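# Push trolley to door end, turn it, park between benches

## Task

Roll the yellow trolley along the room to its open end near the door, spin it around, and park it upright on its wheels a little beyond where the benches stop, centred in the gap between them, with the handle end facing squarely toward the wall that has the door. The trolley must not topple or finish leaning, or the task fails.

## Robot and tools

Robot: LinearBot, an omnidirectional wheeled base with a column about 1.7 m high. A carriage slides on the column (lift_m) and holds two identical six-joint arms, left and right, each with a two-finger gripper. Arm bases sit roughly 0.57 m + lift_m above the floor; carriage parts hang about 0.15 m lower. Reach is 0.78 m from the shoulder but only about 0.38 m below the arm base. Parked arm: joints 1 to 6 = 0, 0.05, 0.05, 1.45, 0, 0; with both parked the robot is about 0.85 m wide and 0.65 m long. Cameras: carriage_camera (fixed, facing forward, tilted about 20 degrees down), left_wrist_camera and right_wrist_camera (look beyond the fingertips).

Frames: all positions in metres. Base frame has its origin on the floor below the base centre, x forward, y left, z up. left_hand and right_hand report the midpoint between the finger pads in this frame; quat_wxyz gives hand orientation (hand z along the fingers, fingers open along hand y). base_odometry is in the odometry frame (the base frame at scene start), counts wheel turns only, so slip shows as travel; heading in rad, left positive, -3.142 to 3.142. Turns and long strafes can leave a degree or two of true heading error.

Tool move: one action per call. Optional keys:
- base: an object with exactly one key, a relative offset from where the base last reported itself: translate_m (metres, forward +, -2 to 2), strafe_m (metres, left +, -2 to 2) or rotate_rad (radians, counter-clockwise +, -6.3 to 6.3).
- joints: an object of absolute targets keyed by joint name, not offsets: lift_m 0 to 1 m; for each arm (left_ and right_ prefixes) joint1_rad -2.617 to 3.054 (yaw about vertical, 0 forward, + left), joint2_rad 0 to 3.141 (shoulder: 0 upper arm back and level, 1.57 upright, 3.14 forward level), joint3_rad 0 to 3.141 (elbow, 0 folded, 3.14 straight), joint4_rad -1.57 to 1.57 (wrist pitch, + lifts fingertips), joint5_rad -1.57 to 1.57 (wrist yaw, + turns fingertips right), joint6_rad -2.094 to 2.094 (roll, + clockwise seen from forearm), gripper_m 0 to 0.093 m (pad gap). Any subset may be sent.
- speeds: top-speed caps for this action only: translate_m and strafe_m 0.02 to 0.5 m/s, rotate_rad 0.05 to 1.57 rad/s, lift_m 0.08 to 0.25 m/s (maximum is default).
- min_time_s: 0.1 to 8 s, minimum duration for arm and gripper motions.
- cameras: list of carriage_camera, left_wrist_camera, right_wrist_camera or all; omitted/null means all, [] means none.
All motions start together. An action lasts at most 15 s; base drives time out after 14 s. An unknown key makes the call invalid; an out-of-range value gets it refused. After a refusal, or a stop that interrupts a call, the remaining move, wait and finished_scene calls in that reply are skipped. A move with no action just reports state and images.

Tool wait: seconds 0 to 10, plus cameras as in move; the robot keeps its last command.
Tool zoom_image: camera name and region [x0, y0, x1, y1] in pixels of that camera's latest image (504x504, origin top-left, at most 504 by 504); only cameras in the latest images.
Tool read_manual: section "licences"; returns licence text only.
Tool finished_scene: scene number (1 to 3); ends the scene irreversibly, and the goal must hold without the robot.

Results: the line move reads done when all motions finished, otherwise the worst status. base_status and joint_status: done (for the base, wheels turned the commanded amount, even with slip), off_target (stopped short and may keep pushing), contact_stop or time_out (target dropped, holds in place), not_followed (arm targets withheld by the self-collision check; the robot may keep trying them), limit_stop_at_motor_heat. on_its_own lists uncommanded actions; held at gives a target, not a reading. motor_effort is percent of maximum, sign toward larger joint values, bracket is the peak; drive_wheels is the busiest wheel motor, sign meaningless. Joint torques in N m, arm joints 1 to 3 wrap at ±28. pictures names the images in order. MOTOR HOT appears at 75 °C; at 100 °C the arm goes limp for 30 to 60 s (OVER-TEMPERATURE FAULT).

Cautions: the base stops on wheel-motor overload but ignores the arms, so a drive can bend an arm against the trolley while reporting done; check joint_positions. A slow drive can shove loose furniture and still say done. If stuck against something, back off about 0.2 m the way you came (or undo the turn). Never back under a table edge into the column. The robot tips most easily with the carriage high, arms outstretched or loaded, while pushing or pulling, or when stopping abruptly; only the images reveal a lean. Arms have no contact stop and spring to targets once freed; keep them from striking or pressing each other. Arms held out heat up even while you think; park them when idle. Hand readings run high, especially at long reach. Keep pushes gentle, avoid slams and drops, and make sure the trolley stays on its wheels, upright and untilted.

Each tool is called after "Request:" as a command line: name --argument value for each argument, lists and objects as JSON in quotes; but a table of rows of numbers goes row by row, as --pt "numbers of a row", without its own name.

## Session

Request:
move

Scene clock: 0.00 s.
Joint torques (N m): no reading
base_odometry: x=+0.000 y=+0.000 heading=+0.000
base_status: not commanded
joint_positions: lift_m=+0.300 left_joint1_rad=+0.009 left_joint2_rad=+0.033 left_joint3_rad=+0.028 left_joint4_rad=+1.445 left_joint5_rad=-0.002 left_joint6_rad=-0.037 left_gripper_m=+0.09396 right_joint1_rad=-0.003 right_joint2_rad=+0.063 right_joint3_rad=+0.054 right_joint4_rad=+1.427 right_joint5_rad=+0.035 right_joint6_rad=+0.005 right_gripper_m=+0.09396
joint_status: not commanded
motor_effort: lift_m=+23 drive_wheels=+0
left_hand: x=+0.2655 y=+0.3091 z=+1.3252 quat_wxyz=(+0.998, -0.003, +0.065, -0.014) (m; base frame)
right_hand: x=+0.2719 y=-0.3144 z=+1.3312 quat_wxyz=(+0.997, +0.018, +0.077, -0.001) (m; base frame)
pictures: carriage_camera, left_wrist_camera, right_wrist_camera

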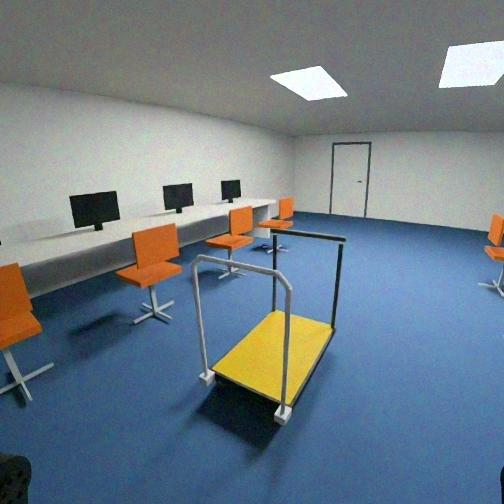

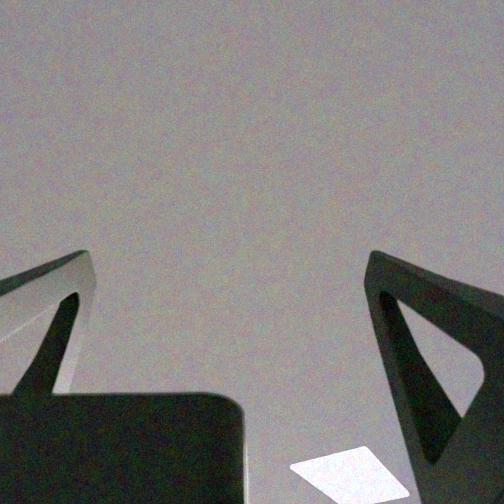

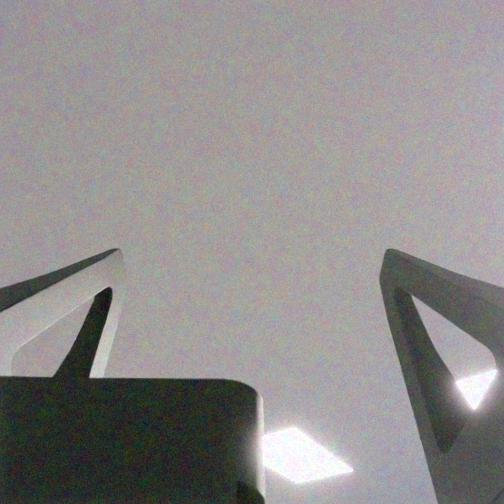

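Request:
zoom_image --camera "carriage_camera" --region '[170, 210, 370, 430]'

Request:
zoom_image --camera "carriage_camera" --region '[200, 120, 504, 320]'

Scaled by 2.291.

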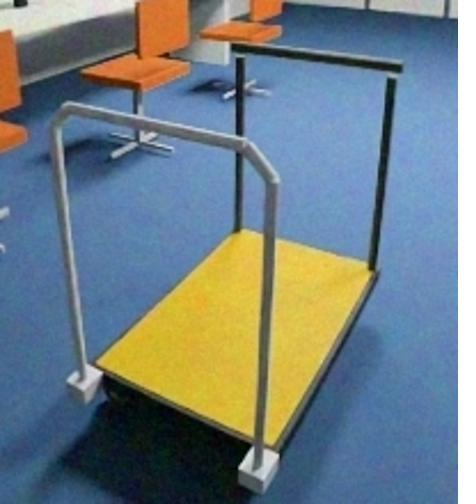

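Scaled by 1.658.

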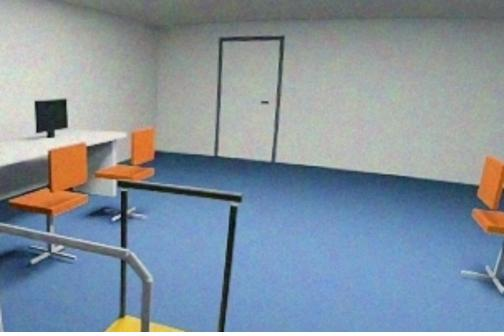

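Request:
move --base '{"rotate_rad": -0.5}' --cameras '["carriage_camera"]'

Request:
zoom_image --camera "carriage_camera" --region '[0, 100, 504, 504]'

Scene clock: 29.33 s.
Joint torques (N m): left_arm=[-0.38 4.78 6.49 -0.27 0.08 -0.01] | right_arm=[-0.12 4.55 4.45 -0.11 -0.05 -0.03]
move: done
base_odometry: x=+0.000 y=+0.000 heading=-0.500
base_status: done
joint_positions: lift_m=+0.300 left_joint1_rad=+0.009 left_joint2_rad=+0.033 left_joint3_rad=+0.028 left_joint4_rad=+1.445 left_joint5_rad=-0.002 left_joint6_rad=-0.037 left_gripper_m=+0.09396 right_joint1_rad=-0.003 right_joint2_rad=+0.063 right_joint3_rad=+0.054 right_joint4_rad=+1.427 right_joint5_rad=+0.035 right_joint6_rad=+0.005 right_gripper_m=+0.09396
joint_status: not commanded
motor_effort: lift_m=+23(23) drive_wheels=+2(9)
left_hand: x=+0.2656 y=+0.3091 z=+1.3252 quat_wxyz=(+0.998, -0.003, +0.065, -0.014) (m; base frame)
right_hand: x=+0.2719 y=-0.3144 z=+1.3312 quat_wxyz=(+0.997, +0.018, +0.077, -0.001) (m; base frame)
pictures: carriage_camera

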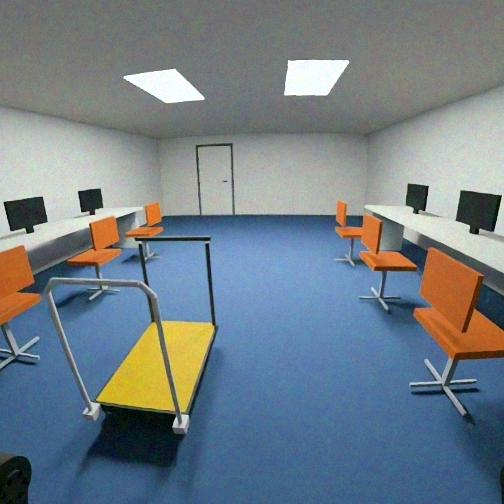

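Scaled by 1.000.

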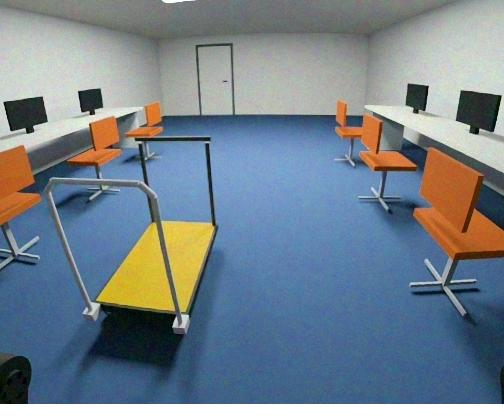

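Request:
move --base '{"strafe_m": 0.62}' --cameras '[]'

Request:
move --joints '{"lift_m":0.05,"left_joint1_rad":-0.16,"left_joint2_rad":1.8,"left_joint3_rad":0.362,"left_joint4_rad":1.438,"left_joint5_rad":0,"left_joint6_rad":0,"left_gripper_m":0.093,"right_joint1_rad":0.16,"right_joint2_rad":1.8,"right_joint3_rad":0.362,"right_joint4_rad":1.438,"right_joint5_rad":0,"right_joint6_rad":0,"right_gripper_m":0.093}' --min_time_s 3

Scene clock: 54.43 s.
Joint torques (N m): left_arm=[-0.38 4.78 6.49 -0.27 0.09 -0.01] | right_arm=[-0.27 4.52 4.45 -0.11 -0.05 -0.04]
move: done
base_odometry: x=+0.298 y=+0.544 heading=-0.500
base_status: done
joint_positions: lift_m=+0.300 left_joint1_rad=+0.008 left_joint2_rad=+0.033 left_joint3_rad=+0.028 left_joint4_rad=+1.445 left_joint5_rad=-0.002 left_joint6_rad=-0.037 left_gripper_m=+0.09396 right_joint1_rad=-0.004 right_joint2_rad=+0.063 right_joint3_rad=+0.054 right_joint4_rad=+1.427 right_joint5_rad=+0.035 right_joint6_rad=+0.005 right_gripper_m=+0.09396
joint_status: not commanded
motor_effort: lift_m=+23(23) drive_wheels=-5(10)
left_hand: x=+0.2656 y=+0.3090 z=+1.3252 quat_wxyz=(+0.998, -0.003, +0.065, -0.014) (m; base frame)
right_hand: x=+0.2719 y=-0.3145 z=+1.3312 quat_wxyz=(+0.997, +0.018, +0.077, -0.001) (m; base frame)
pictures: none
No camera images: "cameras" was empty.

Scene clock: 57.73 s.
Joint torques (N m): left_arm=[-0.98 -4.9 6.53 2.35 0.1 0.11] | right_arm=[0.39 -5.3 4.96 2.69 -0.11 -0.08]
move: done
base_odometry: x=+0.298 y=+0.544 heading=-0.500
base_status: not commanded
joint_positions: lift_m=+0.050 left_joint1_rad=-0.154 left_joint2_rad=+1.792 left_joint3_rad=+0.340 left_joint4_rad=+1.428 left_joint5_rad=-0.002 left_joint6_rad=-0.012 left_gripper_m=+0.09308 right_joint1_rad=+0.154 right_joint2_rad=+1.790 right_joint3_rad=+0.337 right_joint4_rad=+1.422 right_joint5_rad=+0.008 right_joint6_rad=+0.005 right_gripper_m=+0.09310
joint_status: all done
motor_effort: lift_m=+20(23) drive_wheels=-4(5)
left_hand: x=+0.6396 y=+0.2457 z=+0.7795 quat_wxyz=(+0.696, +0.050, +0.714, -0.057) (m; base frame)
right_hand: x=+0.6391 y=-0.2466 z=+0.7782 quat_wxyz=(+0.694, -0.051, +0.716, +0.052) (m; base frame)
pictures: carriage_camera, left_wrist_camera, right_wrist_camera
camera_calibration:
carriage_camera: T_world_to_cam=[[0.0345615, -0.999371, -0.00797329, 0.0035527], [-0.31294, -0.00324492, -0.949767, 1.05109], [0.949144, 0.0353205, -0.312855, 0.197726], [0, 0, 0, 1]] pos_world=[0.141134, -0.0000226255, 1.06018]
left_wrist_camera: T_world_to_cam=[[-0.197867, -0.979324, 0.0421086, 0.328285], [-0.571299, 0.080307, -0.816804, 0.993571], [0.796534, -0.185675, -0.575377, 0.109927], [0, 0, 0, 1]] pos_world=[0.545022, 0.262118, 0.860978]
right_wrist_camera: T_world_to_cam=[[0.13901, -0.990277, 0.00535191, -0.335412], [-0.585639, -0.0865645, -0.805936, 0.987058], [0.798563, 0.108899, -0.591978, 0.0991173], [0, 0, 0, 1]] pos_world=[0.545534, -0.2575, 0.855977]

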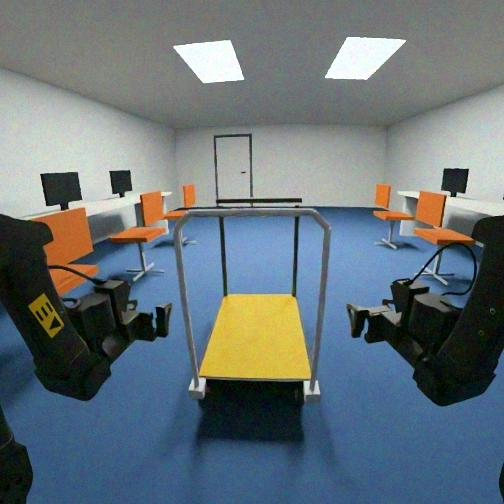

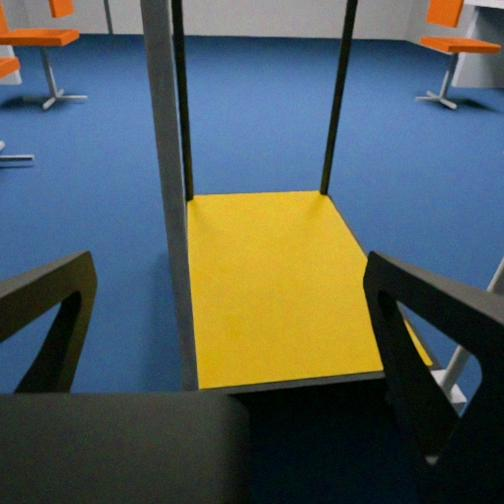

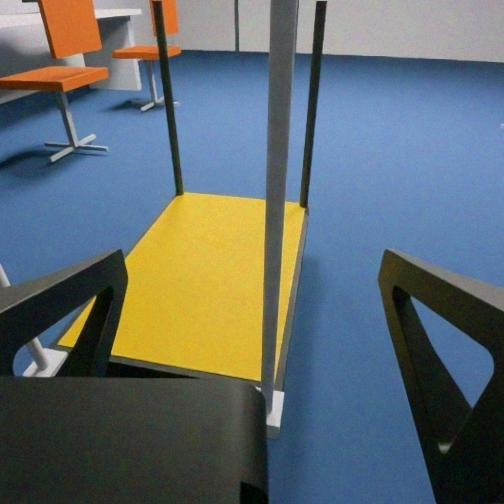

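Request:
move --base '{"strafe_m": 0.028}' --cameras '[]'

Request:
move --base '{"translate_m": 0.2}' --speeds '{"translate_m":0.15}'

Scene clock: 65.13 s.
Joint torques (N m): left_arm=[-0.72 -4.9 6.48 2.35 0.11 0.11] | right_arm=[0.12 -5.3 4.89 2.69 -0.08 -0.08]
move: done
base_odometry: x=+0.311 y=+0.568 heading=-0.501
base_status: done
joint_positions: lift_m=+0.050 left_joint1_rad=-0.156 left_joint2_rad=+1.792 left_joint3_rad=+0.340 left_joint4_rad=+1.428 left_joint5_rad=-0.004 left_joint6_rad=-0.011 left_gripper_m=+0.09308 right_joint1_rad=+0.158 right_joint2_rad=+1.790 right_joint3_rad=+0.337 right_joint4_rad=+1.422 right_joint5_rad=+0.004 right_joint6_rad=+0.005 right_gripper_m=+0.09310
joint_status: not commanded
motor_effort: lift_m=+20(20) drive_wheels=-5(9)
left_hand: x=+0.6396 y=+0.2449 z=+0.7797 quat_wxyz=(+0.696, +0.051, +0.714, -0.057) (m; base frame)
right_hand: x=+0.6388 y=-0.2442 z=+0.7783 quat_wxyz=(+0.694, -0.053, +0.716, +0.055) (m; base frame)
pictures: none
No camera images: "cameras" was empty.

Scene clock: 67.47 s.
Joint torques (N m): left_arm=[-0.77 -4.92 6.49 2.36 0.1 0.11] | right_arm=[0.02 -5.34 4.9 2.69 -0.07 -0.08]
move: done
base_odometry: x=+0.487 y=+0.473 heading=-0.501
base_status: done
joint_positions: lift_m=+0.050 left_joint1_rad=-0.156 left_joint2_rad=+1.792 left_joint3_rad=+0.340 left_joint4_rad=+1.428 left_joint5_rad=-0.004 left_joint6_rad=-0.011 left_gripper_m=+0.09308 right_joint1_rad=+0.158 right_joint2_rad=+1.790 right_joint3_rad=+0.337 right_joint4_rad=+1.422 right_joint5_rad=+0.004 right_joint6_rad=+0.005 right_gripper_m=+0.09310
joint_status: not commanded
motor_effort: lift_m=+20(20) drive_wheels=-4(7)
left_hand: x=+0.6396 y=+0.2449 z=+0.7797 quat_wxyz=(+0.696, +0.051, +0.714, -0.057) (m; base frame)
right_hand: x=+0.6388 y=-0.2442 z=+0.7783 quat_wxyz=(+0.694, -0.053, +0.716, +0.055) (m; base frame)
pictures: carriage_camera, left_wrist_camera, right_wrist_camera
camera_calibration:
carriage_camera: T_world_to_cam=[[0.0345615, -0.999371, -0.00797329, 0.0035527], [-0.31294, -0.00324492, -0.949767, 1.05109], [0.949144, 0.0353205, -0.312855, 0.197726], [0, 0, 0, 1]] pos_world=[0.141134, -0.0000226255, 1.06018]
left_wrist_camera: T_world_to_cam=[[-0.199003, -0.979142, 0.0409621, 0.329132], [-0.570794, 0.0818303, -0.817005, 0.993153], [0.796613, -0.185967, -0.575174, 0.109793], [0, 0, 0, 1]] pos_world=[0.544922, 0.261415, 0.861079]
right_wrist_camera: T_world_to_cam=[[0.146508, -0.989196, 0.0051946, -0.337469], [-0.584706, -0.0908329, -0.806144, 0.985724], [0.797906, 0.115069, -0.591697, 0.100878], [0, 0, 0, 1]] pos_world=[0.545309, -0.255895, 0.856077]

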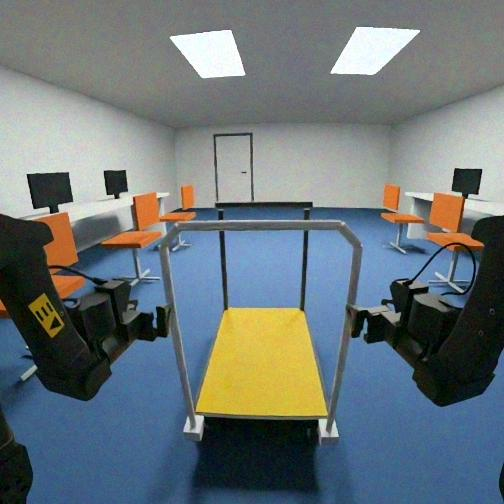

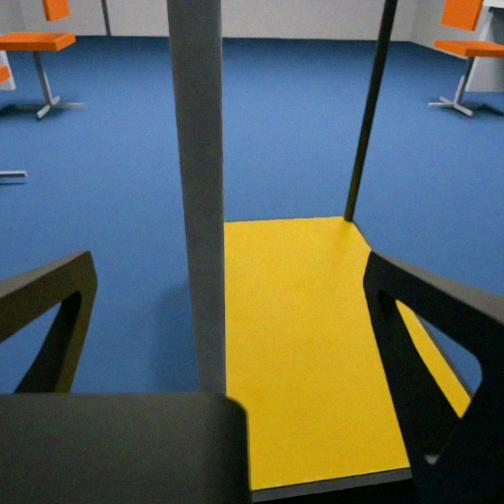

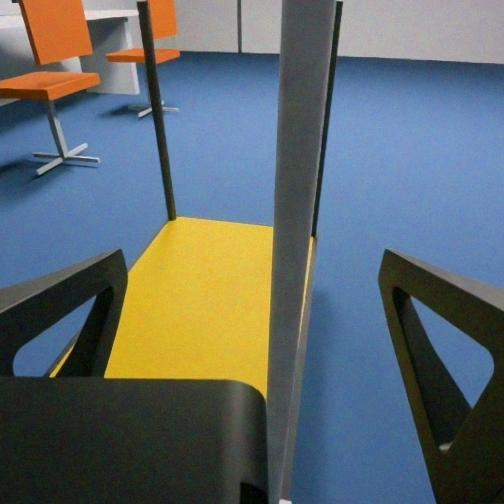

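Request:
move --base '{"translate_m": 0.09}' --joints '{"left_joint1_rad":-0.135,"right_joint1_rad":0.125}' --speeds '{"translate_m":0.1}'

Scene clock: 73.90 s.
Joint torques (N m): left_arm=[0.21 -4.9 6.49 2.36 0.1 0.11] | right_arm=[-0.47 -5.35 4.9 2.69 -0.07 -0.09]
move: done
base_odometry: x=+0.566 y=+0.430 heading=-0.500
base_status: done
joint_positions: lift_m=+0.050 left_joint1_rad=-0.141 left_joint2_rad=+1.792 left_joint3_rad=+0.340 left_joint4_rad=+1.428 left_joint5_rad=-0.003 left_joint6_rad=-0.011 left_gripper_m=+0.09308 right_joint1_rad=+0.129 right_joint2_rad=+1.790 right_joint3_rad=+0.337 right_joint4_rad=+1.422 right_joint5_rad=+0.004 right_joint6_rad=+0.005 right_gripper_m=+0.09310
joint_status: all done
motor_effort: lift_m=+20(20) drive_wheels=-4(8)
left_hand: x=+0.6405 y=+0.2509 z=+0.7796 quat_wxyz=(+0.696, +0.045, +0.714, -0.052) (m; base frame)
right_hand: x=+0.6405 y=-0.2559 z=+0.7783 quat_wxyz=(+0.695, -0.043, +0.716, +0.045) (m; base frame)
pictures: carriage_camera, left_wrist_camera, right_wrist_camera
camera_calibration:
carriage_camera: T_world_to_cam=[[0.0345615, -0.999371, -0.00797329, 0.0035527], [-0.31294, -0.00324492, -0.949767, 1.05109], [0.949144, 0.0353205, -0.312855, 0.197726], [0, 0, 0, 1]] pos_world=[0.141134, -0.0000226255, 1.06018]
left_wrist_camera: T_world_to_cam=[[-0.18481, -0.981919, 0.0409828, 0.326762], [-0.572219, 0.0736083, -0.816791, 0.996004], [0.799006, -0.174402, -0.575476, 0.105901], [0, 0, 0, 1]] pos_world=[0.545706, 0.26601, 0.861079]
right_wrist_camera: T_world_to_cam=[[0.11852, -0.992938, 0.00518664, -0.332279], [-0.587029, -0.0742808, -0.806151, 0.991381], [0.800843, 0.0925006, -0.591688, 0.0932104], [0, 0, 0, 1]] pos_world=[0.546705, -0.264914, 0.856077]

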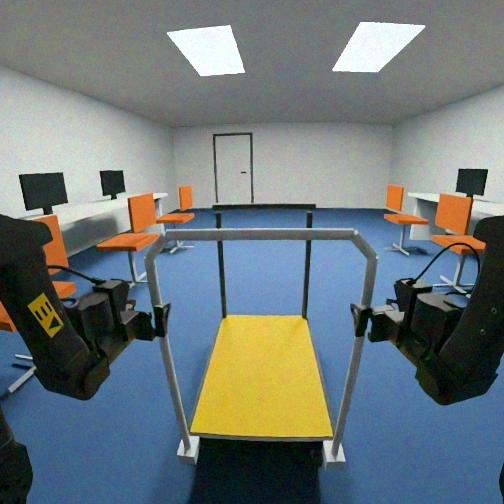

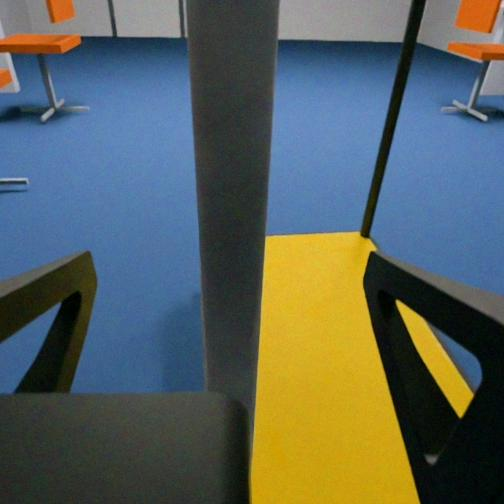

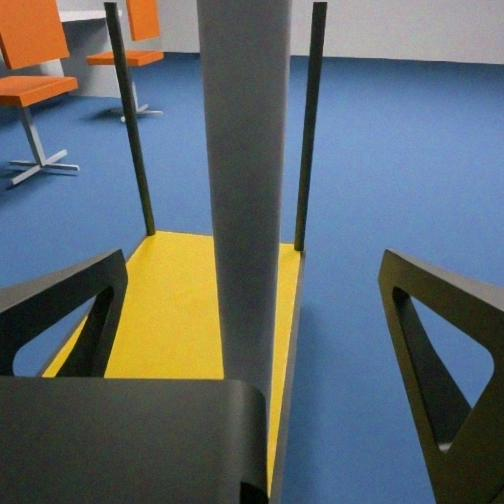

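Well centred. Close grippers gently.

Request:
move --joints '{"left_gripper_m":0.02,"right_gripper_m":0.02}' --min_time_s 2

Scene clock: 78.17 s.
Joint torques (N m): left_arm=[0.21 -4.9 6.49 2.35 0.1 0.11] | right_arm=[-0.51 -5.29 4.89 2.68 -0.07 -0.08]
move: done
base_odometry: x=+0.566 y=+0.430 heading=-0.500
base_status: not commanded
joint_positions: lift_m=+0.050 left_joint1_rad=-0.141 left_joint2_rad=+1.792 left_joint3_rad=+0.340 left_joint4_rad=+1.428 left_joint5_rad=-0.003 left_joint6_rad=-0.011 left_gripper_m=+0.02008 right_joint1_rad=+0.129 right_joint2_rad=+1.790 right_joint3_rad=+0.337 right_joint4_rad=+1.422 right_joint5_rad=+0.004 right_joint6_rad=+0.005 right_gripper_m=+0.02010
joint_status: all done
motor_effort: lift_m=+20(20) drive_wheels=-4(4)
left_hand: x=+0.6405 y=+0.2509 z=+0.7796 quat_wxyz=(+0.696, +0.045, +0.714, -0.052) (m; base frame)
right_hand: x=+0.6405 y=-0.2559 z=+0.7783 quat_wxyz=(+0.695, -0.043, +0.716, +0.045) (m; base frame)
pictures: carriage_camera, left_wrist_camera, right_wrist_camera
camera_calibration:
carriage_camera: T_world_to_cam=[[0.0345615, -0.999371, -0.00797329, 0.0035527], [-0.31294, -0.00324492, -0.949767, 1.05109], [0.949144, 0.0353205, -0.312855, 0.197726], [0, 0, 0, 1]] pos_world=[0.141134, -0.0000226255, 1.06018]
left_wrist_camera: T_world_to_cam=[[-0.18481, -0.981919, 0.0409828, 0.326762], [-0.572219, 0.0736083, -0.816791, 0.996004], [0.799006, -0.174402, -0.575476, 0.105901], [0, 0, 0, 1]] pos_world=[0.545706, 0.26601, 0.861079]
right_wrist_camera: T_world_to_cam=[[0.11852, -0.992938, 0.00518664, -0.332279], [-0.587029, -0.0742808, -0.806151, 0.991381], [0.800843, 0.0925006, -0.591688, 0.0932104], [0, 0, 0, 1]] pos_world=[0.546705, -0.264914, 0.856077]

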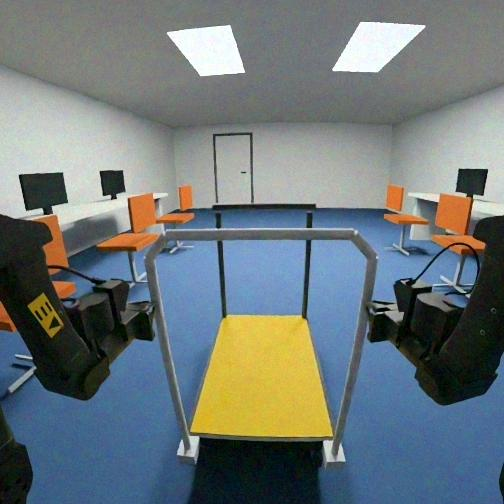

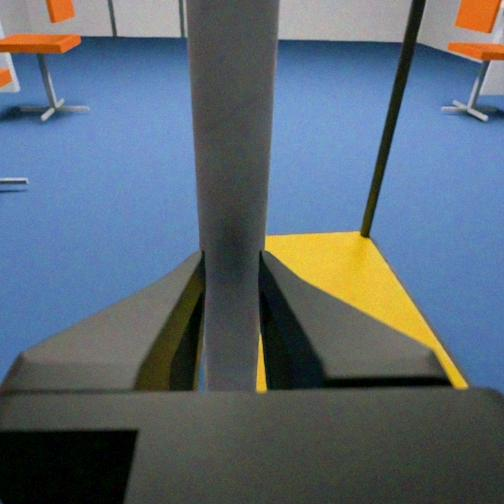

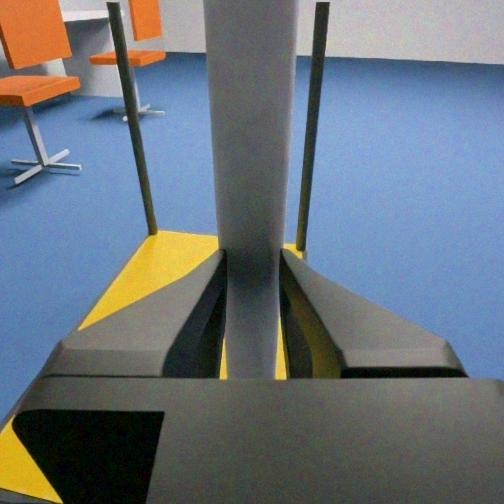

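Request:
move --joints '{"left_gripper_m":0.0,"right_gripper_m":0.0}' --min_time_s 2

Scene clock: 84.77 s.
Joint torques (N m): left_arm=[0.2 -4.9 6.48 2.35 0.1 0.11] | right_arm=[-0.49 -5.3 4.89 2.69 -0.07 -0.08]
move: done
base_odometry: x=+0.566 y=+0.430 heading=-0.500
base_status: not commanded
joint_positions: lift_m=+0.050 left_joint1_rad=-0.141 left_joint2_rad=+1.792 left_joint3_rad=+0.340 left_joint4_rad=+1.428 left_joint5_rad=-0.003 left_joint6_rad=-0.011 left_gripper_m=+0.00089 right_joint1_rad=+0.129 right_joint2_rad=+1.790 right_joint3_rad=+0.337 right_joint4_rad=+1.422 right_joint5_rad=+0.004 right_joint6_rad=+0.005 right_gripper_m=+0.00062
joint_status: all done
motor_effort: lift_m=+20(20) drive_wheels=+1(4)
left_hand: x=+0.6405 y=+0.2509 z=+0.7796 quat_wxyz=(+0.696, +0.045, +0.714, -0.052) (m; base frame)
right_hand: x=+0.6405 y=-0.2559 z=+0.7783 quat_wxyz=(+0.695, -0.043, +0.716, +0.045) (m; base frame)
pictures: carriage_camera, left_wrist_camera, right_wrist_camera
camera_calibration:
carriage_camera: T_world_to_cam=[[0.0345615, -0.999371, -0.00797329, 0.0035527], [-0.31294, -0.00324492, -0.949767, 1.05109], [0.949144, 0.0353205, -0.312855, 0.197726], [0, 0, 0, 1]] pos_world=[0.141134, -0.0000226255, 1.06018]
left_wrist_camera: T_world_to_cam=[[-0.18481, -0.981919, 0.0409828, 0.326762], [-0.572219, 0.0736083, -0.816791, 0.996004], [0.799006, -0.174402, -0.575476, 0.105901], [0, 0, 0, 1]] pos_world=[0.545706, 0.26601, 0.861079]
right_wrist_camera: T_world_to_cam=[[0.11852, -0.992938, 0.00518664, -0.332279], [-0.587029, -0.0742808, -0.806151, 0.991381], [0.800843, 0.0925006, -0.591688, 0.0932104], [0, 0, 0, 1]] pos_world=[0.546705, -0.264914, 0.856077]

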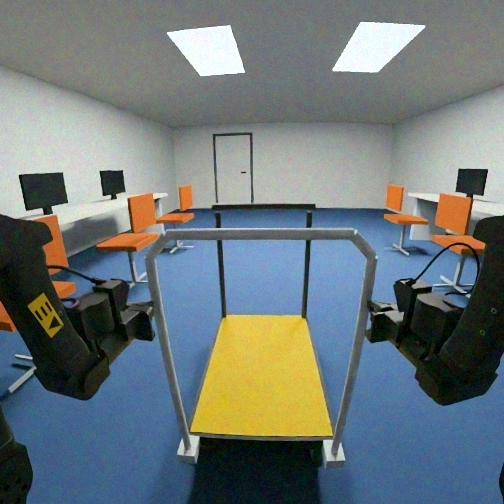

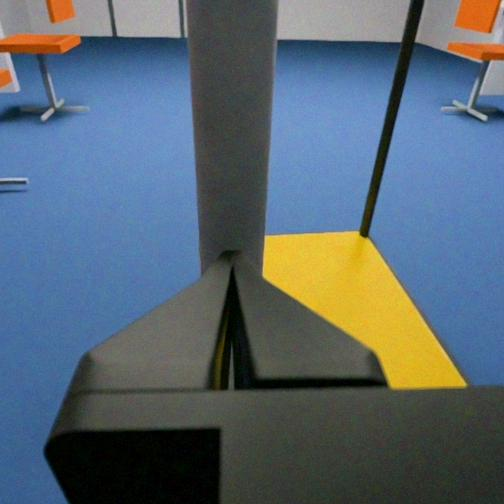

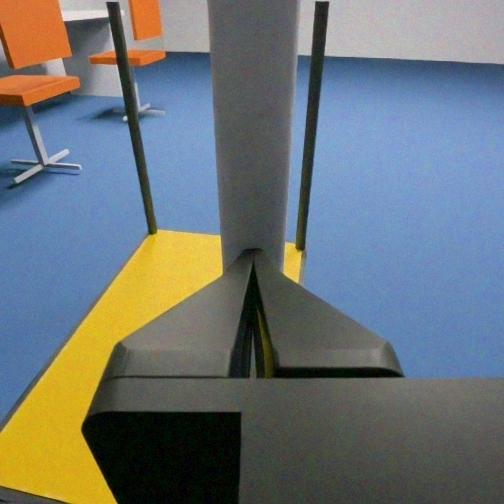

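Request:
move --joints '{"left_gripper_m":0.093,"right_gripper_m":0.093}' --min_time_s 1 --cameras '[]'

Request:
move --base '{"translate_m": 0.08}' --speeds '{"translate_m":0.08}'

Scene clock: 89.83 s.
Joint torques (N m): left_arm=[0.2 -4.92 6.49 2.35 0.1 0.11] | right_arm=[-0.38 -5.3 4.86 2.69 -0.08 -0.08]
move: done
base_odometry: x=+0.566 y=+0.430 heading=-0.500
base_status: not commanded
joint_positions: lift_m=+0.050 left_joint1_rad=-0.141 left_joint2_rad=+1.792 left_joint3_rad=+0.340 left_joint4_rad=+1.428 left_joint5_rad=-0.003 left_joint6_rad=-0.011 left_gripper_m=+0.09294 right_joint1_rad=+0.128 right_joint2_rad=+1.790 right_joint3_rad=+0.337 right_joint4_rad=+1.422 right_joint5_rad=+0.004 right_joint6_rad=+0.005 right_gripper_m=+0.09291
joint_status: all done
motor_effort: lift_m=+20(20) drive_wheels=+1(1)
left_hand: x=+0.6405 y=+0.2509 z=+0.7796 quat_wxyz=(+0.696, +0.046, +0.714, -0.052) (m; base frame)
right_hand: x=+0.6405 y=-0.2565 z=+0.7783 quat_wxyz=(+0.695, -0.043, +0.716, +0.045) (m; base frame)
pictures: none
No camera images: "cameras" was empty.

Scene clock: 91.43 s.
Joint torques (N m): left_arm=[0.24 -5.05 6.39 2.36 0.1 0.1] | right_arm=[-0.54 -5.38 4.86 2.57 -0.04 -0.08]
move: done
base_odometry: x=+0.636 y=+0.391 heading=-0.500
base_status: done
joint_positions: lift_m=+0.050 left_joint1_rad=-0.141 left_joint2_rad=+1.794 left_joint3_rad=+0.341 left_joint4_rad=+1.427 left_joint5_rad=-0.003 left_joint6_rad=-0.011 left_gripper_m=+0.09294 right_joint1_rad=+0.128 right_joint2_rad=+1.790 right_joint3_rad=+0.336 right_joint4_rad=+1.430 right_joint5_rad=+0.000 right_joint6_rad=+0.005 right_gripper_m=+0.09292
joint_status: not commanded
motor_effort: lift_m=+20(20) drive_wheels=+1(7)
left_hand: x=+0.6408 y=+0.2509 z=+0.7792 quat_wxyz=(+0.696, +0.046, +0.715, -0.052) (m; base frame)
right_hand: x=+0.6402 y=-0.2559 z=+0.7800 quat_wxyz=(+0.697, -0.044, +0.714, +0.046) (m; base frame)
pictures: carriage_camera, left_wrist_camera, right_wrist_camera
camera_calibration:
carriage_camera: T_world_to_cam=[[0.0345615, -0.999371, -0.00797329, 0.0035527], [-0.31294, -0.00324492, -0.949767, 1.05109], [0.949144, 0.0353205, -0.312855, 0.197726], [0, 0, 0, 1]] pos_world=[0.141134, -0.0000226255, 1.06018]
left_wrist_camera: T_world_to_cam=[[-0.184763, -0.98194, 0.0407012, 0.326953], [-0.573107, 0.0740083, -0.816132, 0.995752], [0.79838, -0.174117, -0.576431, 0.106557], [0, 0, 0, 1]] pos_world=[0.546008, 0.265908, 0.86078]
right_wrist_camera: T_world_to_cam=[[0.120733, -0.992672, 0.00506618, -0.333518], [-0.581067, -0.0748078, -0.81041, 0.991879], [0.804851, 0.0948994, -0.585841, 0.0878519], [0, 0, 0, 1]] pos_world=[0.545907, -0.265211, 0.856986]

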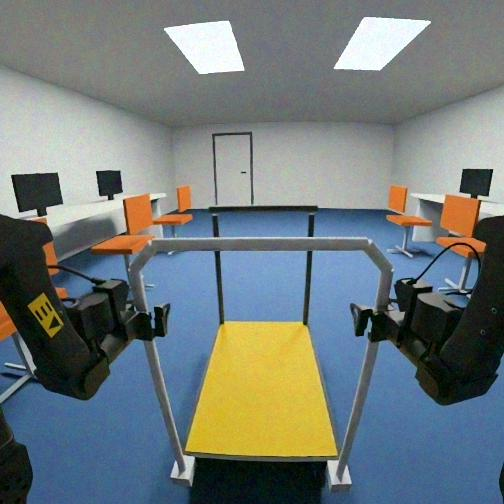

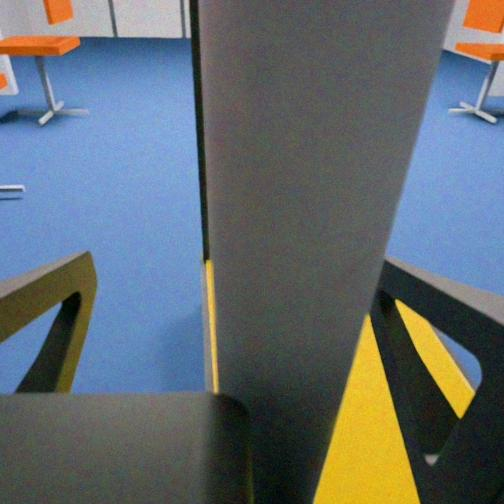

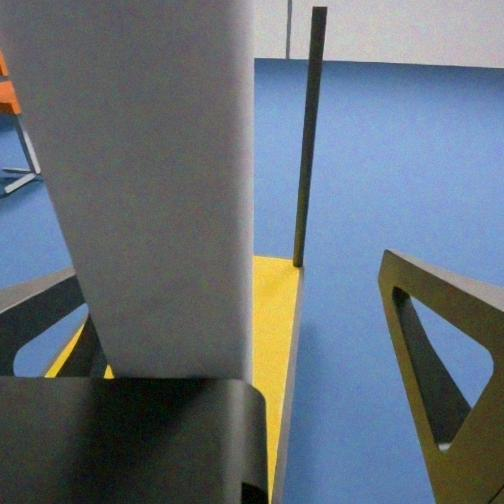

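Request:
move --joints '{"left_joint1_rad":-0.18,"right_joint1_rad":0.175}' --min_time_s 1

Scene clock: 101.60 s.
Joint torques (N m): left_arm=[-0.94 -5.07 6.39 2.36 0.1 0.1] | right_arm=[0.57 -5.3 4.98 2.59 -0.04 -0.08]
move: done
base_odometry: x=+0.636 y=+0.391 heading=-0.500
base_status: not commanded
joint_positions: lift_m=+0.050 left_joint1_rad=-0.174 left_joint2_rad=+1.794 left_joint3_rad=+0.341 left_joint4_rad=+1.427 left_joint5_rad=-0.003 left_joint6_rad=-0.011 left_gripper_m=+0.09294 right_joint1_rad=+0.167 right_joint2_rad=+1.790 right_joint3_rad=+0.336 right_joint4_rad=+1.430 right_joint5_rad=+0.000 right_joint6_rad=+0.005 right_gripper_m=+0.09292
joint_status: all done
motor_effort: lift_m=+20(20) drive_wheels=+1(1)
left_hand: x=+0.6387 y=+0.2375 z=+0.7792 quat_wxyz=(+0.695, +0.057, +0.714, -0.063) (m; base frame)
right_hand: x=+0.6379 y=-0.2401 z=+0.7800 quat_wxyz=(+0.696, -0.058, +0.713, +0.060) (m; base frame)
pictures: carriage_camera, left_wrist_camera, right_wrist_camera
camera_calibration:
carriage_camera: T_world_to_cam=[[0.0345615, -0.999371, -0.00797329, 0.0035527], [-0.31294, -0.00324492, -0.949767, 1.05109], [0.949144, 0.0353205, -0.312855, 0.197726], [0, 0, 0, 1]] pos_world=[0.141134, -0.0000226255, 1.06018]
left_wrist_camera: T_world_to_cam=[[-0.216926, -0.975341, 0.0406601, 0.332423], [-0.570338, 0.0928257, -0.816148, 0.989316], [0.792248, -0.200234, -0.57641, 0.116008], [0, 0, 0, 1]] pos_world=[0.544448, 0.25562, 0.86078]
right_wrist_camera: T_world_to_cam=[[0.159325, -0.987213, 0.00502288, -0.34074], [-0.577699, -0.0973572, -0.810423, 0.984203], [0.800549, 0.126219, -0.585824, 0.0984158], [0, 0, 0, 1]] pos_world=[0.544075, -0.252986, 0.856986]

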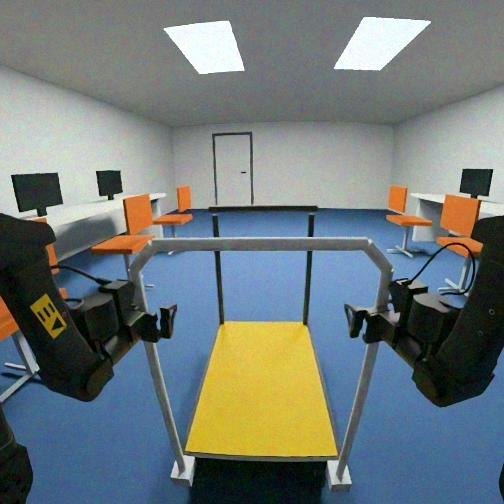

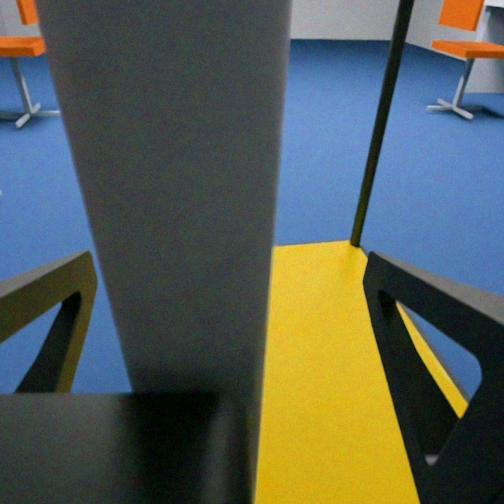

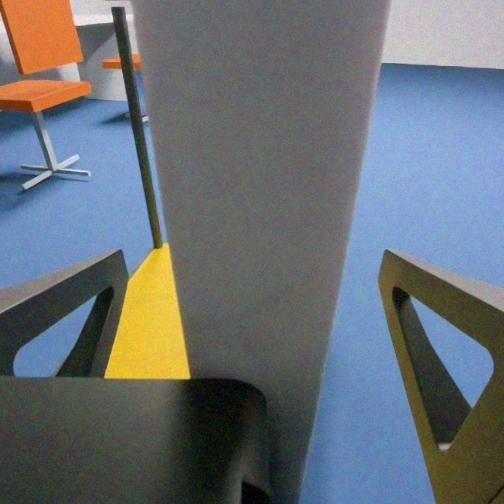

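Request:
move --base '{"translate_m": -0.02}' --cameras '[]'

Request:
move --joints '{"left_gripper_m":0.015,"right_gripper_m":0.015}' --min_time_s 2

Scene clock: 106.00 s.
Joint torques (N m): left_arm=[-0.88 -5.01 6.39 2.36 0.1 0.1] | right_arm=[0.29 -5.23 4.97 2.59 -0.04 -0.09]
move: done
base_odometry: x=+0.619 y=+0.401 heading=-0.500
base_status: done
joint_positions: lift_m=+0.050 left_joint1_rad=-0.174 left_joint2_rad=+1.794 left_joint3_rad=+0.341 left_joint4_rad=+1.426 left_joint5_rad=-0.003 left_joint6_rad=-0.011 left_gripper_m=+0.09294 right_joint1_rad=+0.169 right_joint2_rad=+1.790 right_joint3_rad=+0.336 right_joint4_rad=+1.430 right_joint5_rad=+0.000 right_joint6_rad=+0.005 right_gripper_m=+0.09292
joint_status: not commanded
motor_effort: lift_m=+20(20) drive_wheels=+0(9)
left_hand: x=+0.6386 y=+0.2373 z=+0.7791 quat_wxyz=(+0.695, +0.057, +0.714, -0.063) (m; base frame)
right_hand: x=+0.6377 y=-0.2390 z=+0.7800 quat_wxyz=(+0.696, -0.059, +0.713, +0.061) (m; base frame)
pictures: none
No camera images: "cameras" was empty.

Scene clock: 108.30 s.
Joint torques (N m): left_arm=[-1.17 -5.05 6.39 2.37 0.3 0.11] | right_arm=[0.58 -5.3 4.94 2.59 -0.31 -0.08]
move: off_target
base_odometry: x=+0.619 y=+0.401 heading=-0.500
base_status: not commanded
joint_positions: lift_m=+0.050 left_joint1_rad=-0.172 left_joint2_rad=+1.794 left_joint3_rad=+0.341 left_joint4_rad=+1.426 left_joint5_rad=-0.026 left_joint6_rad=-0.012 left_gripper_m=+0.02333 right_joint1_rad=+0.166 right_joint2_rad=+1.790 right_joint3_rad=+0.337 right_joint4_rad=+1.430 right_joint5_rad=+0.027 right_joint6_rad=+0.005 right_gripper_m=+0.02201
joint_status: left_gripper_m off_target (ended at +0.02336, target +0.01500); right_gripper_m off_target (ended at +0.02204, target +0.01500)
motor_effort: lift_m=+20(20) drive_wheels=+0(2)
left_hand: x=+0.6394 y=+0.2422 z=+0.7791 quat_wxyz=(+0.696, +0.048, +0.715, -0.055) (m; base frame)
right_hand: x=+0.6388 y=-0.2449 z=+0.7802 quat_wxyz=(+0.697, -0.048, +0.713, +0.050) (m; base frame)
pictures: carriage_camera, left_wrist_camera, right_wrist_camera
camera_calibration:
carriage_camera: T_world_to_cam=[[0.0345615, -0.999371, -0.00797329, 0.0035527], [-0.31294, -0.00324492, -0.949767, 1.05109], [0.949144, 0.0353205, -0.312855, 0.197726], [0, 0, 0, 1]] pos_world=[0.141134, -0.0000226255, 1.06018]
left_wrist_camera: T_world_to_cam=[[-0.192617, -0.980406, 0.0412566, 0.322488], [-0.572863, 0.0782141, -0.815911, 0.994157], [0.796697, -0.180793, -0.576704, 0.108966], [0, 0, 0, 1]] pos_world=[0.544819, 0.258113, 0.86068]
right_wrist_camera: T_world_to_cam=[[0.132089, -0.991222, 0.00561908, -0.329711], [-0.579537, -0.0818249, -0.810827, 0.989745], [0.80417, 0.103845, -0.585258, 0.0902496], [0, 0, 0, 1]] pos_world=[0.54457, -0.255203, 0.857185]

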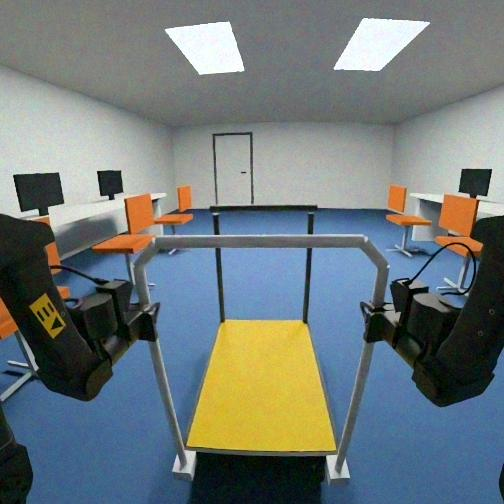

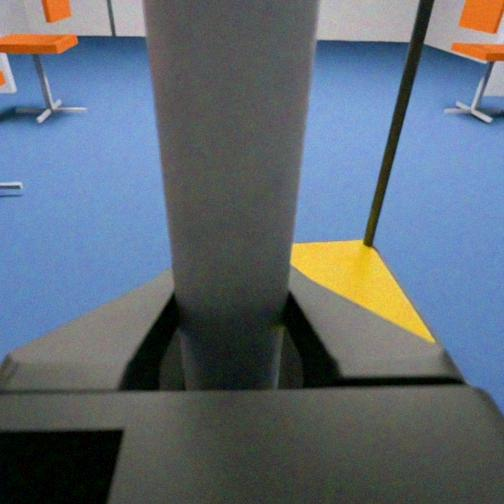

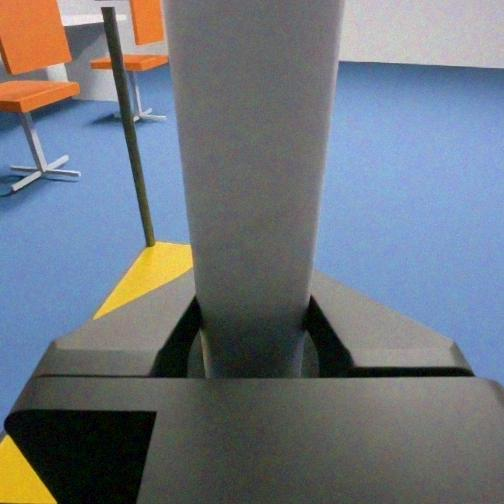

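Request:
zoom_image --camera "carriage_camera" --region '[100, 110, 300, 310]'

Request:
zoom_image --camera "carriage_camera" --region '[304, 110, 504, 310]'

Scaled by 2.520.

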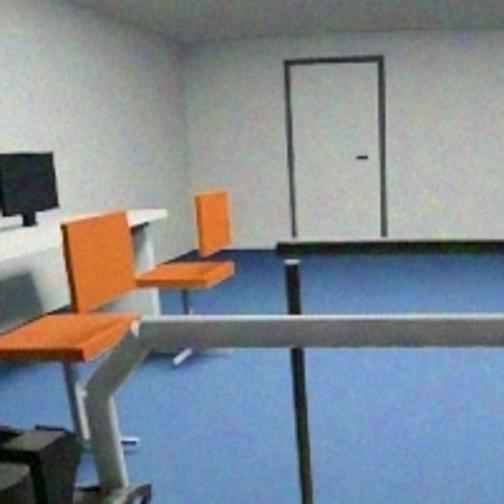

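Scaled by 2.520.

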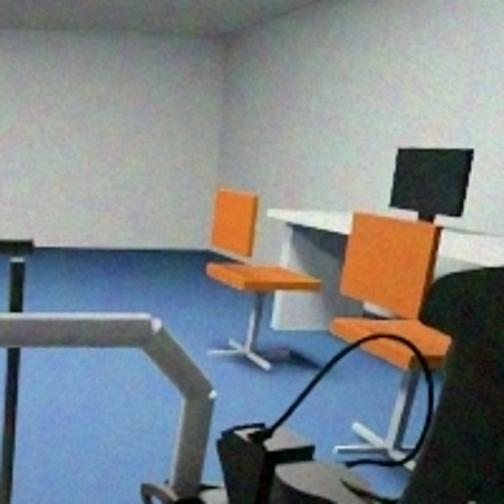

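Request:
move --base '{"translate_m": 0.5}' --speeds '{"translate_m":0.15}'

Scene clock: 125.80 s.
Joint torques (N m): left_arm=[-1.17 -6.39 3.52 2.7 0.17 0.11] | right_arm=[1.26 -5.3 4.94 2.58 -0.46 -0.08]
move: done
base_odometry: x=+1.058 y=+0.162 heading=-0.500
base_status: done
joint_positions: lift_m=+0.050 left_joint1_rad=-0.172 left_joint2_rad=+1.806 left_joint3_rad=+0.376 left_joint4_rad=+1.398 left_joint5_rad=-0.012 left_joint6_rad=-0.012 left_gripper_m=+0.02333 right_joint1_rad=+0.158 right_joint2_rad=+1.790 right_joint3_rad=+0.337 right_joint4_rad=+1.432 right_joint5_rad=+0.043 right_joint6_rad=+0.005 right_gripper_m=+0.02201
joint_status: not commanded
motor_effort: lift_m=+20(20) drive_wheels=-3(8)
left_hand: x=+0.6473 y=+0.2384 z=+0.7791 quat_wxyz=(+0.693, +0.053, +0.716, -0.060) (m; base frame)
right_hand: x=+0.6396 y=-0.2507 z=+0.7807 quat_wxyz=(+0.699, -0.040, +0.713, +0.042) (m; base frame)
pictures: carriage_camera, left_wrist_camera, right_wrist_camera
camera_calibration:
carriage_camera: T_world_to_cam=[[0.0345615, -0.999371, -0.00797329, 0.0035527], [-0.31294, -0.00324492, -0.949767, 1.05109], [0.949144, 0.0353205, -0.312855, 0.197726], [0, 0, 0, 1]] pos_world=[0.141134, -0.0000226255, 1.06018]
left_wrist_camera: T_world_to_cam=[[-0.206176, -0.977622, 0.0417981, 0.327906], [-0.576011, 0.0867255, -0.812828, 0.996709], [0.791014, -0.191662, -0.581002, 0.111592], [0, 0, 0, 1]] pos_world=[0.553451, 0.255516, 0.861282]
right_wrist_camera: T_world_to_cam=[[0.108622, -0.994065, 0.00594591, -0.321587], [-0.579673, -0.0681979, -0.81199, 0.994572], [0.807577, 0.0847532, -0.583641, 0.0822278], [0, 0, 0, 1]] pos_world=[0.545053, -0.25882, 0.857486]

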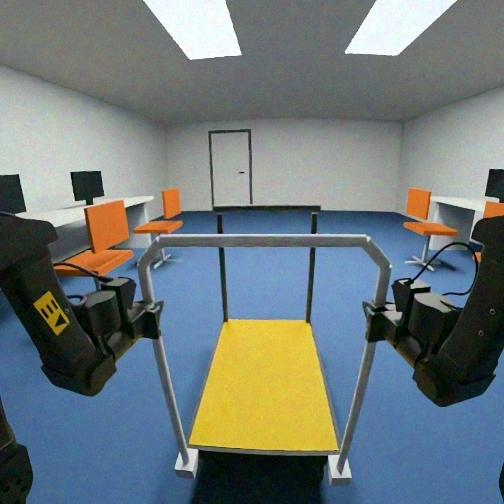

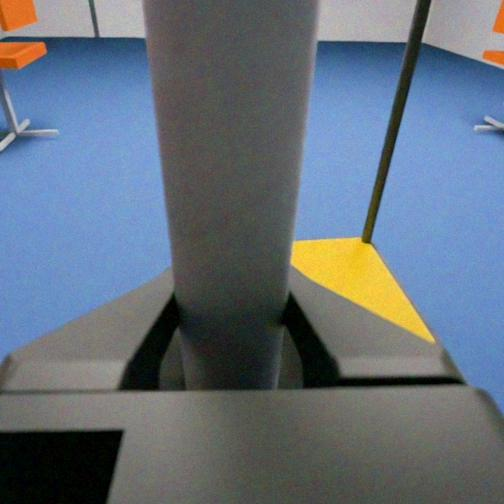

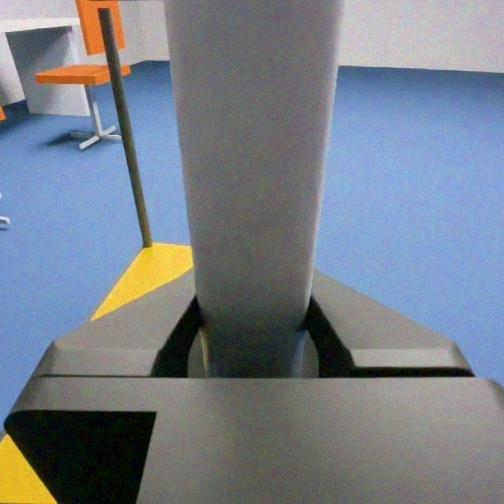

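Request:
move --base '{"strafe_m": -0.25}' --speeds '{"strafe_m":0.1}' --cameras '["carriage_camera"]'

Scene clock: 136.57 s.
Joint torques (N m): left_arm=[-1.61 -6.28 4.97 2.42 0.37 0.11] | right_arm=[0.72 -7.8 2.09 2.81 -0.27 -0.08]
move: done
base_odometry: x=+0.938 y=-0.058 heading=-0.499
base_status: done
joint_positions: lift_m=+0.050 left_joint1_rad=-0.167 left_joint2_rad=+1.806 left_joint3_rad=+0.358 left_joint4_rad=+1.422 left_joint5_rad=-0.032 left_joint6_rad=-0.012 left_gripper_m=+0.02332 right_joint1_rad=+0.164 right_joint2_rad=+1.812 right_joint3_rad=+0.376 right_joint4_rad=+1.411 right_joint5_rad=+0.021 right_joint6_rad=+0.005 right_gripper_m=+0.02199
joint_status: not commanded
motor_effort: lift_m=+20(20) drive_wheels=-2(10)
left_hand: x=+0.6440 y=+0.2445 z=+0.7788 quat_wxyz=(+0.696, +0.044, +0.715, -0.051) (m; base frame)
right_hand: x=+0.6483 y=-0.2432 z=+0.7799 quat_wxyz=(+0.696, -0.049, +0.714, +0.051) (m; base frame)
pictures: carriage_camera
camera_calibration:
carriage_camera: T_world_to_cam=[[0.0345615, -0.999371, -0.00797329, 0.0035527], [-0.31294, -0.00324492, -0.949767, 1.05109], [0.949144, 0.0353205, -0.312855, 0.197726], [0, 0, 0, 1]] pos_world=[0.141134, -0.0000226255, 1.06018]

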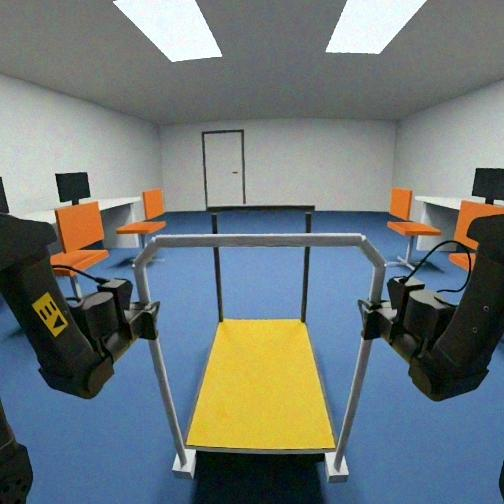

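Request:
move --base '{"translate_m": 2.0}' --speeds '{"translate_m":0.25}' --cameras '["carriage_camera"]'

Request:
zoom_image --camera "carriage_camera" --region '[0, 100, 504, 300]'

Scene clock: 157.27 s.
Joint torques (N m): left_arm=[-0.61 -6.71 3.21 2.71 0.22 0.11] | right_arm=[1.66 -6.94 5.3 2.21 -0.52 -0.08]
move: done
base_odometry: x=+2.693 y=-1.017 heading=-0.500
base_status: done
joint_positions: lift_m=+0.050 left_joint1_rad=-0.177 left_joint2_rad=+1.809 left_joint3_rad=+0.379 left_joint4_rad=+1.398 left_joint5_rad=-0.017 left_joint6_rad=-0.012 left_gripper_m=+0.02331 right_joint1_rad=+0.153 right_joint2_rad=+1.804 right_joint3_rad=+0.331 right_joint4_rad=+1.462 right_joint5_rad=+0.049 right_joint6_rad=+0.005 right_gripper_m=+0.02199
joint_status: not commanded
motor_effort: lift_m=+20(20) drive_wheels=-6(10)
left_hand: x=+0.6479 y=+0.2369 z=+0.7791 quat_wxyz=(+0.693, +0.053, +0.716, -0.060) (m; base frame)
right_hand: x=+0.6389 y=-0.2540 z=+0.7804 quat_wxyz=(+0.702, -0.036, +0.710, +0.038) (m; base frame)
pictures: carriage_camera
camera_calibration:
carriage_camera: T_world_to_cam=[[0.0345615, -0.999371, -0.00797329, 0.0035527], [-0.31294, -0.00324492, -0.949767, 1.05109], [0.949144, 0.0353205, -0.312855, 0.197726], [0, 0, 0, 1]] pos_world=[0.141134, -0.0000226255, 1.06018]

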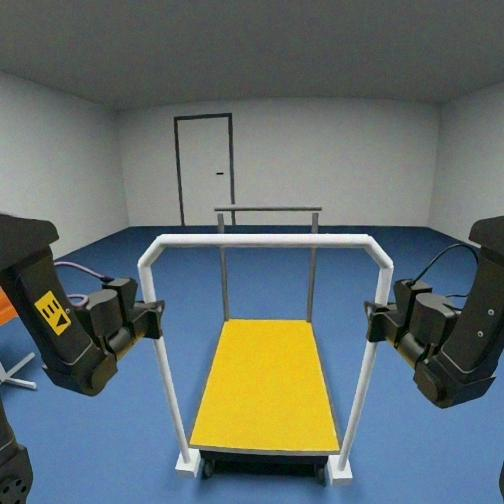

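Scaled by 1.000.

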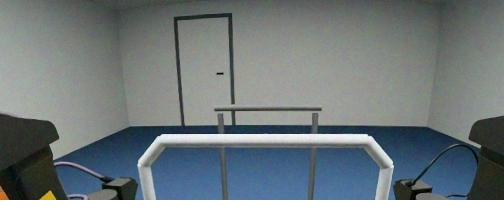

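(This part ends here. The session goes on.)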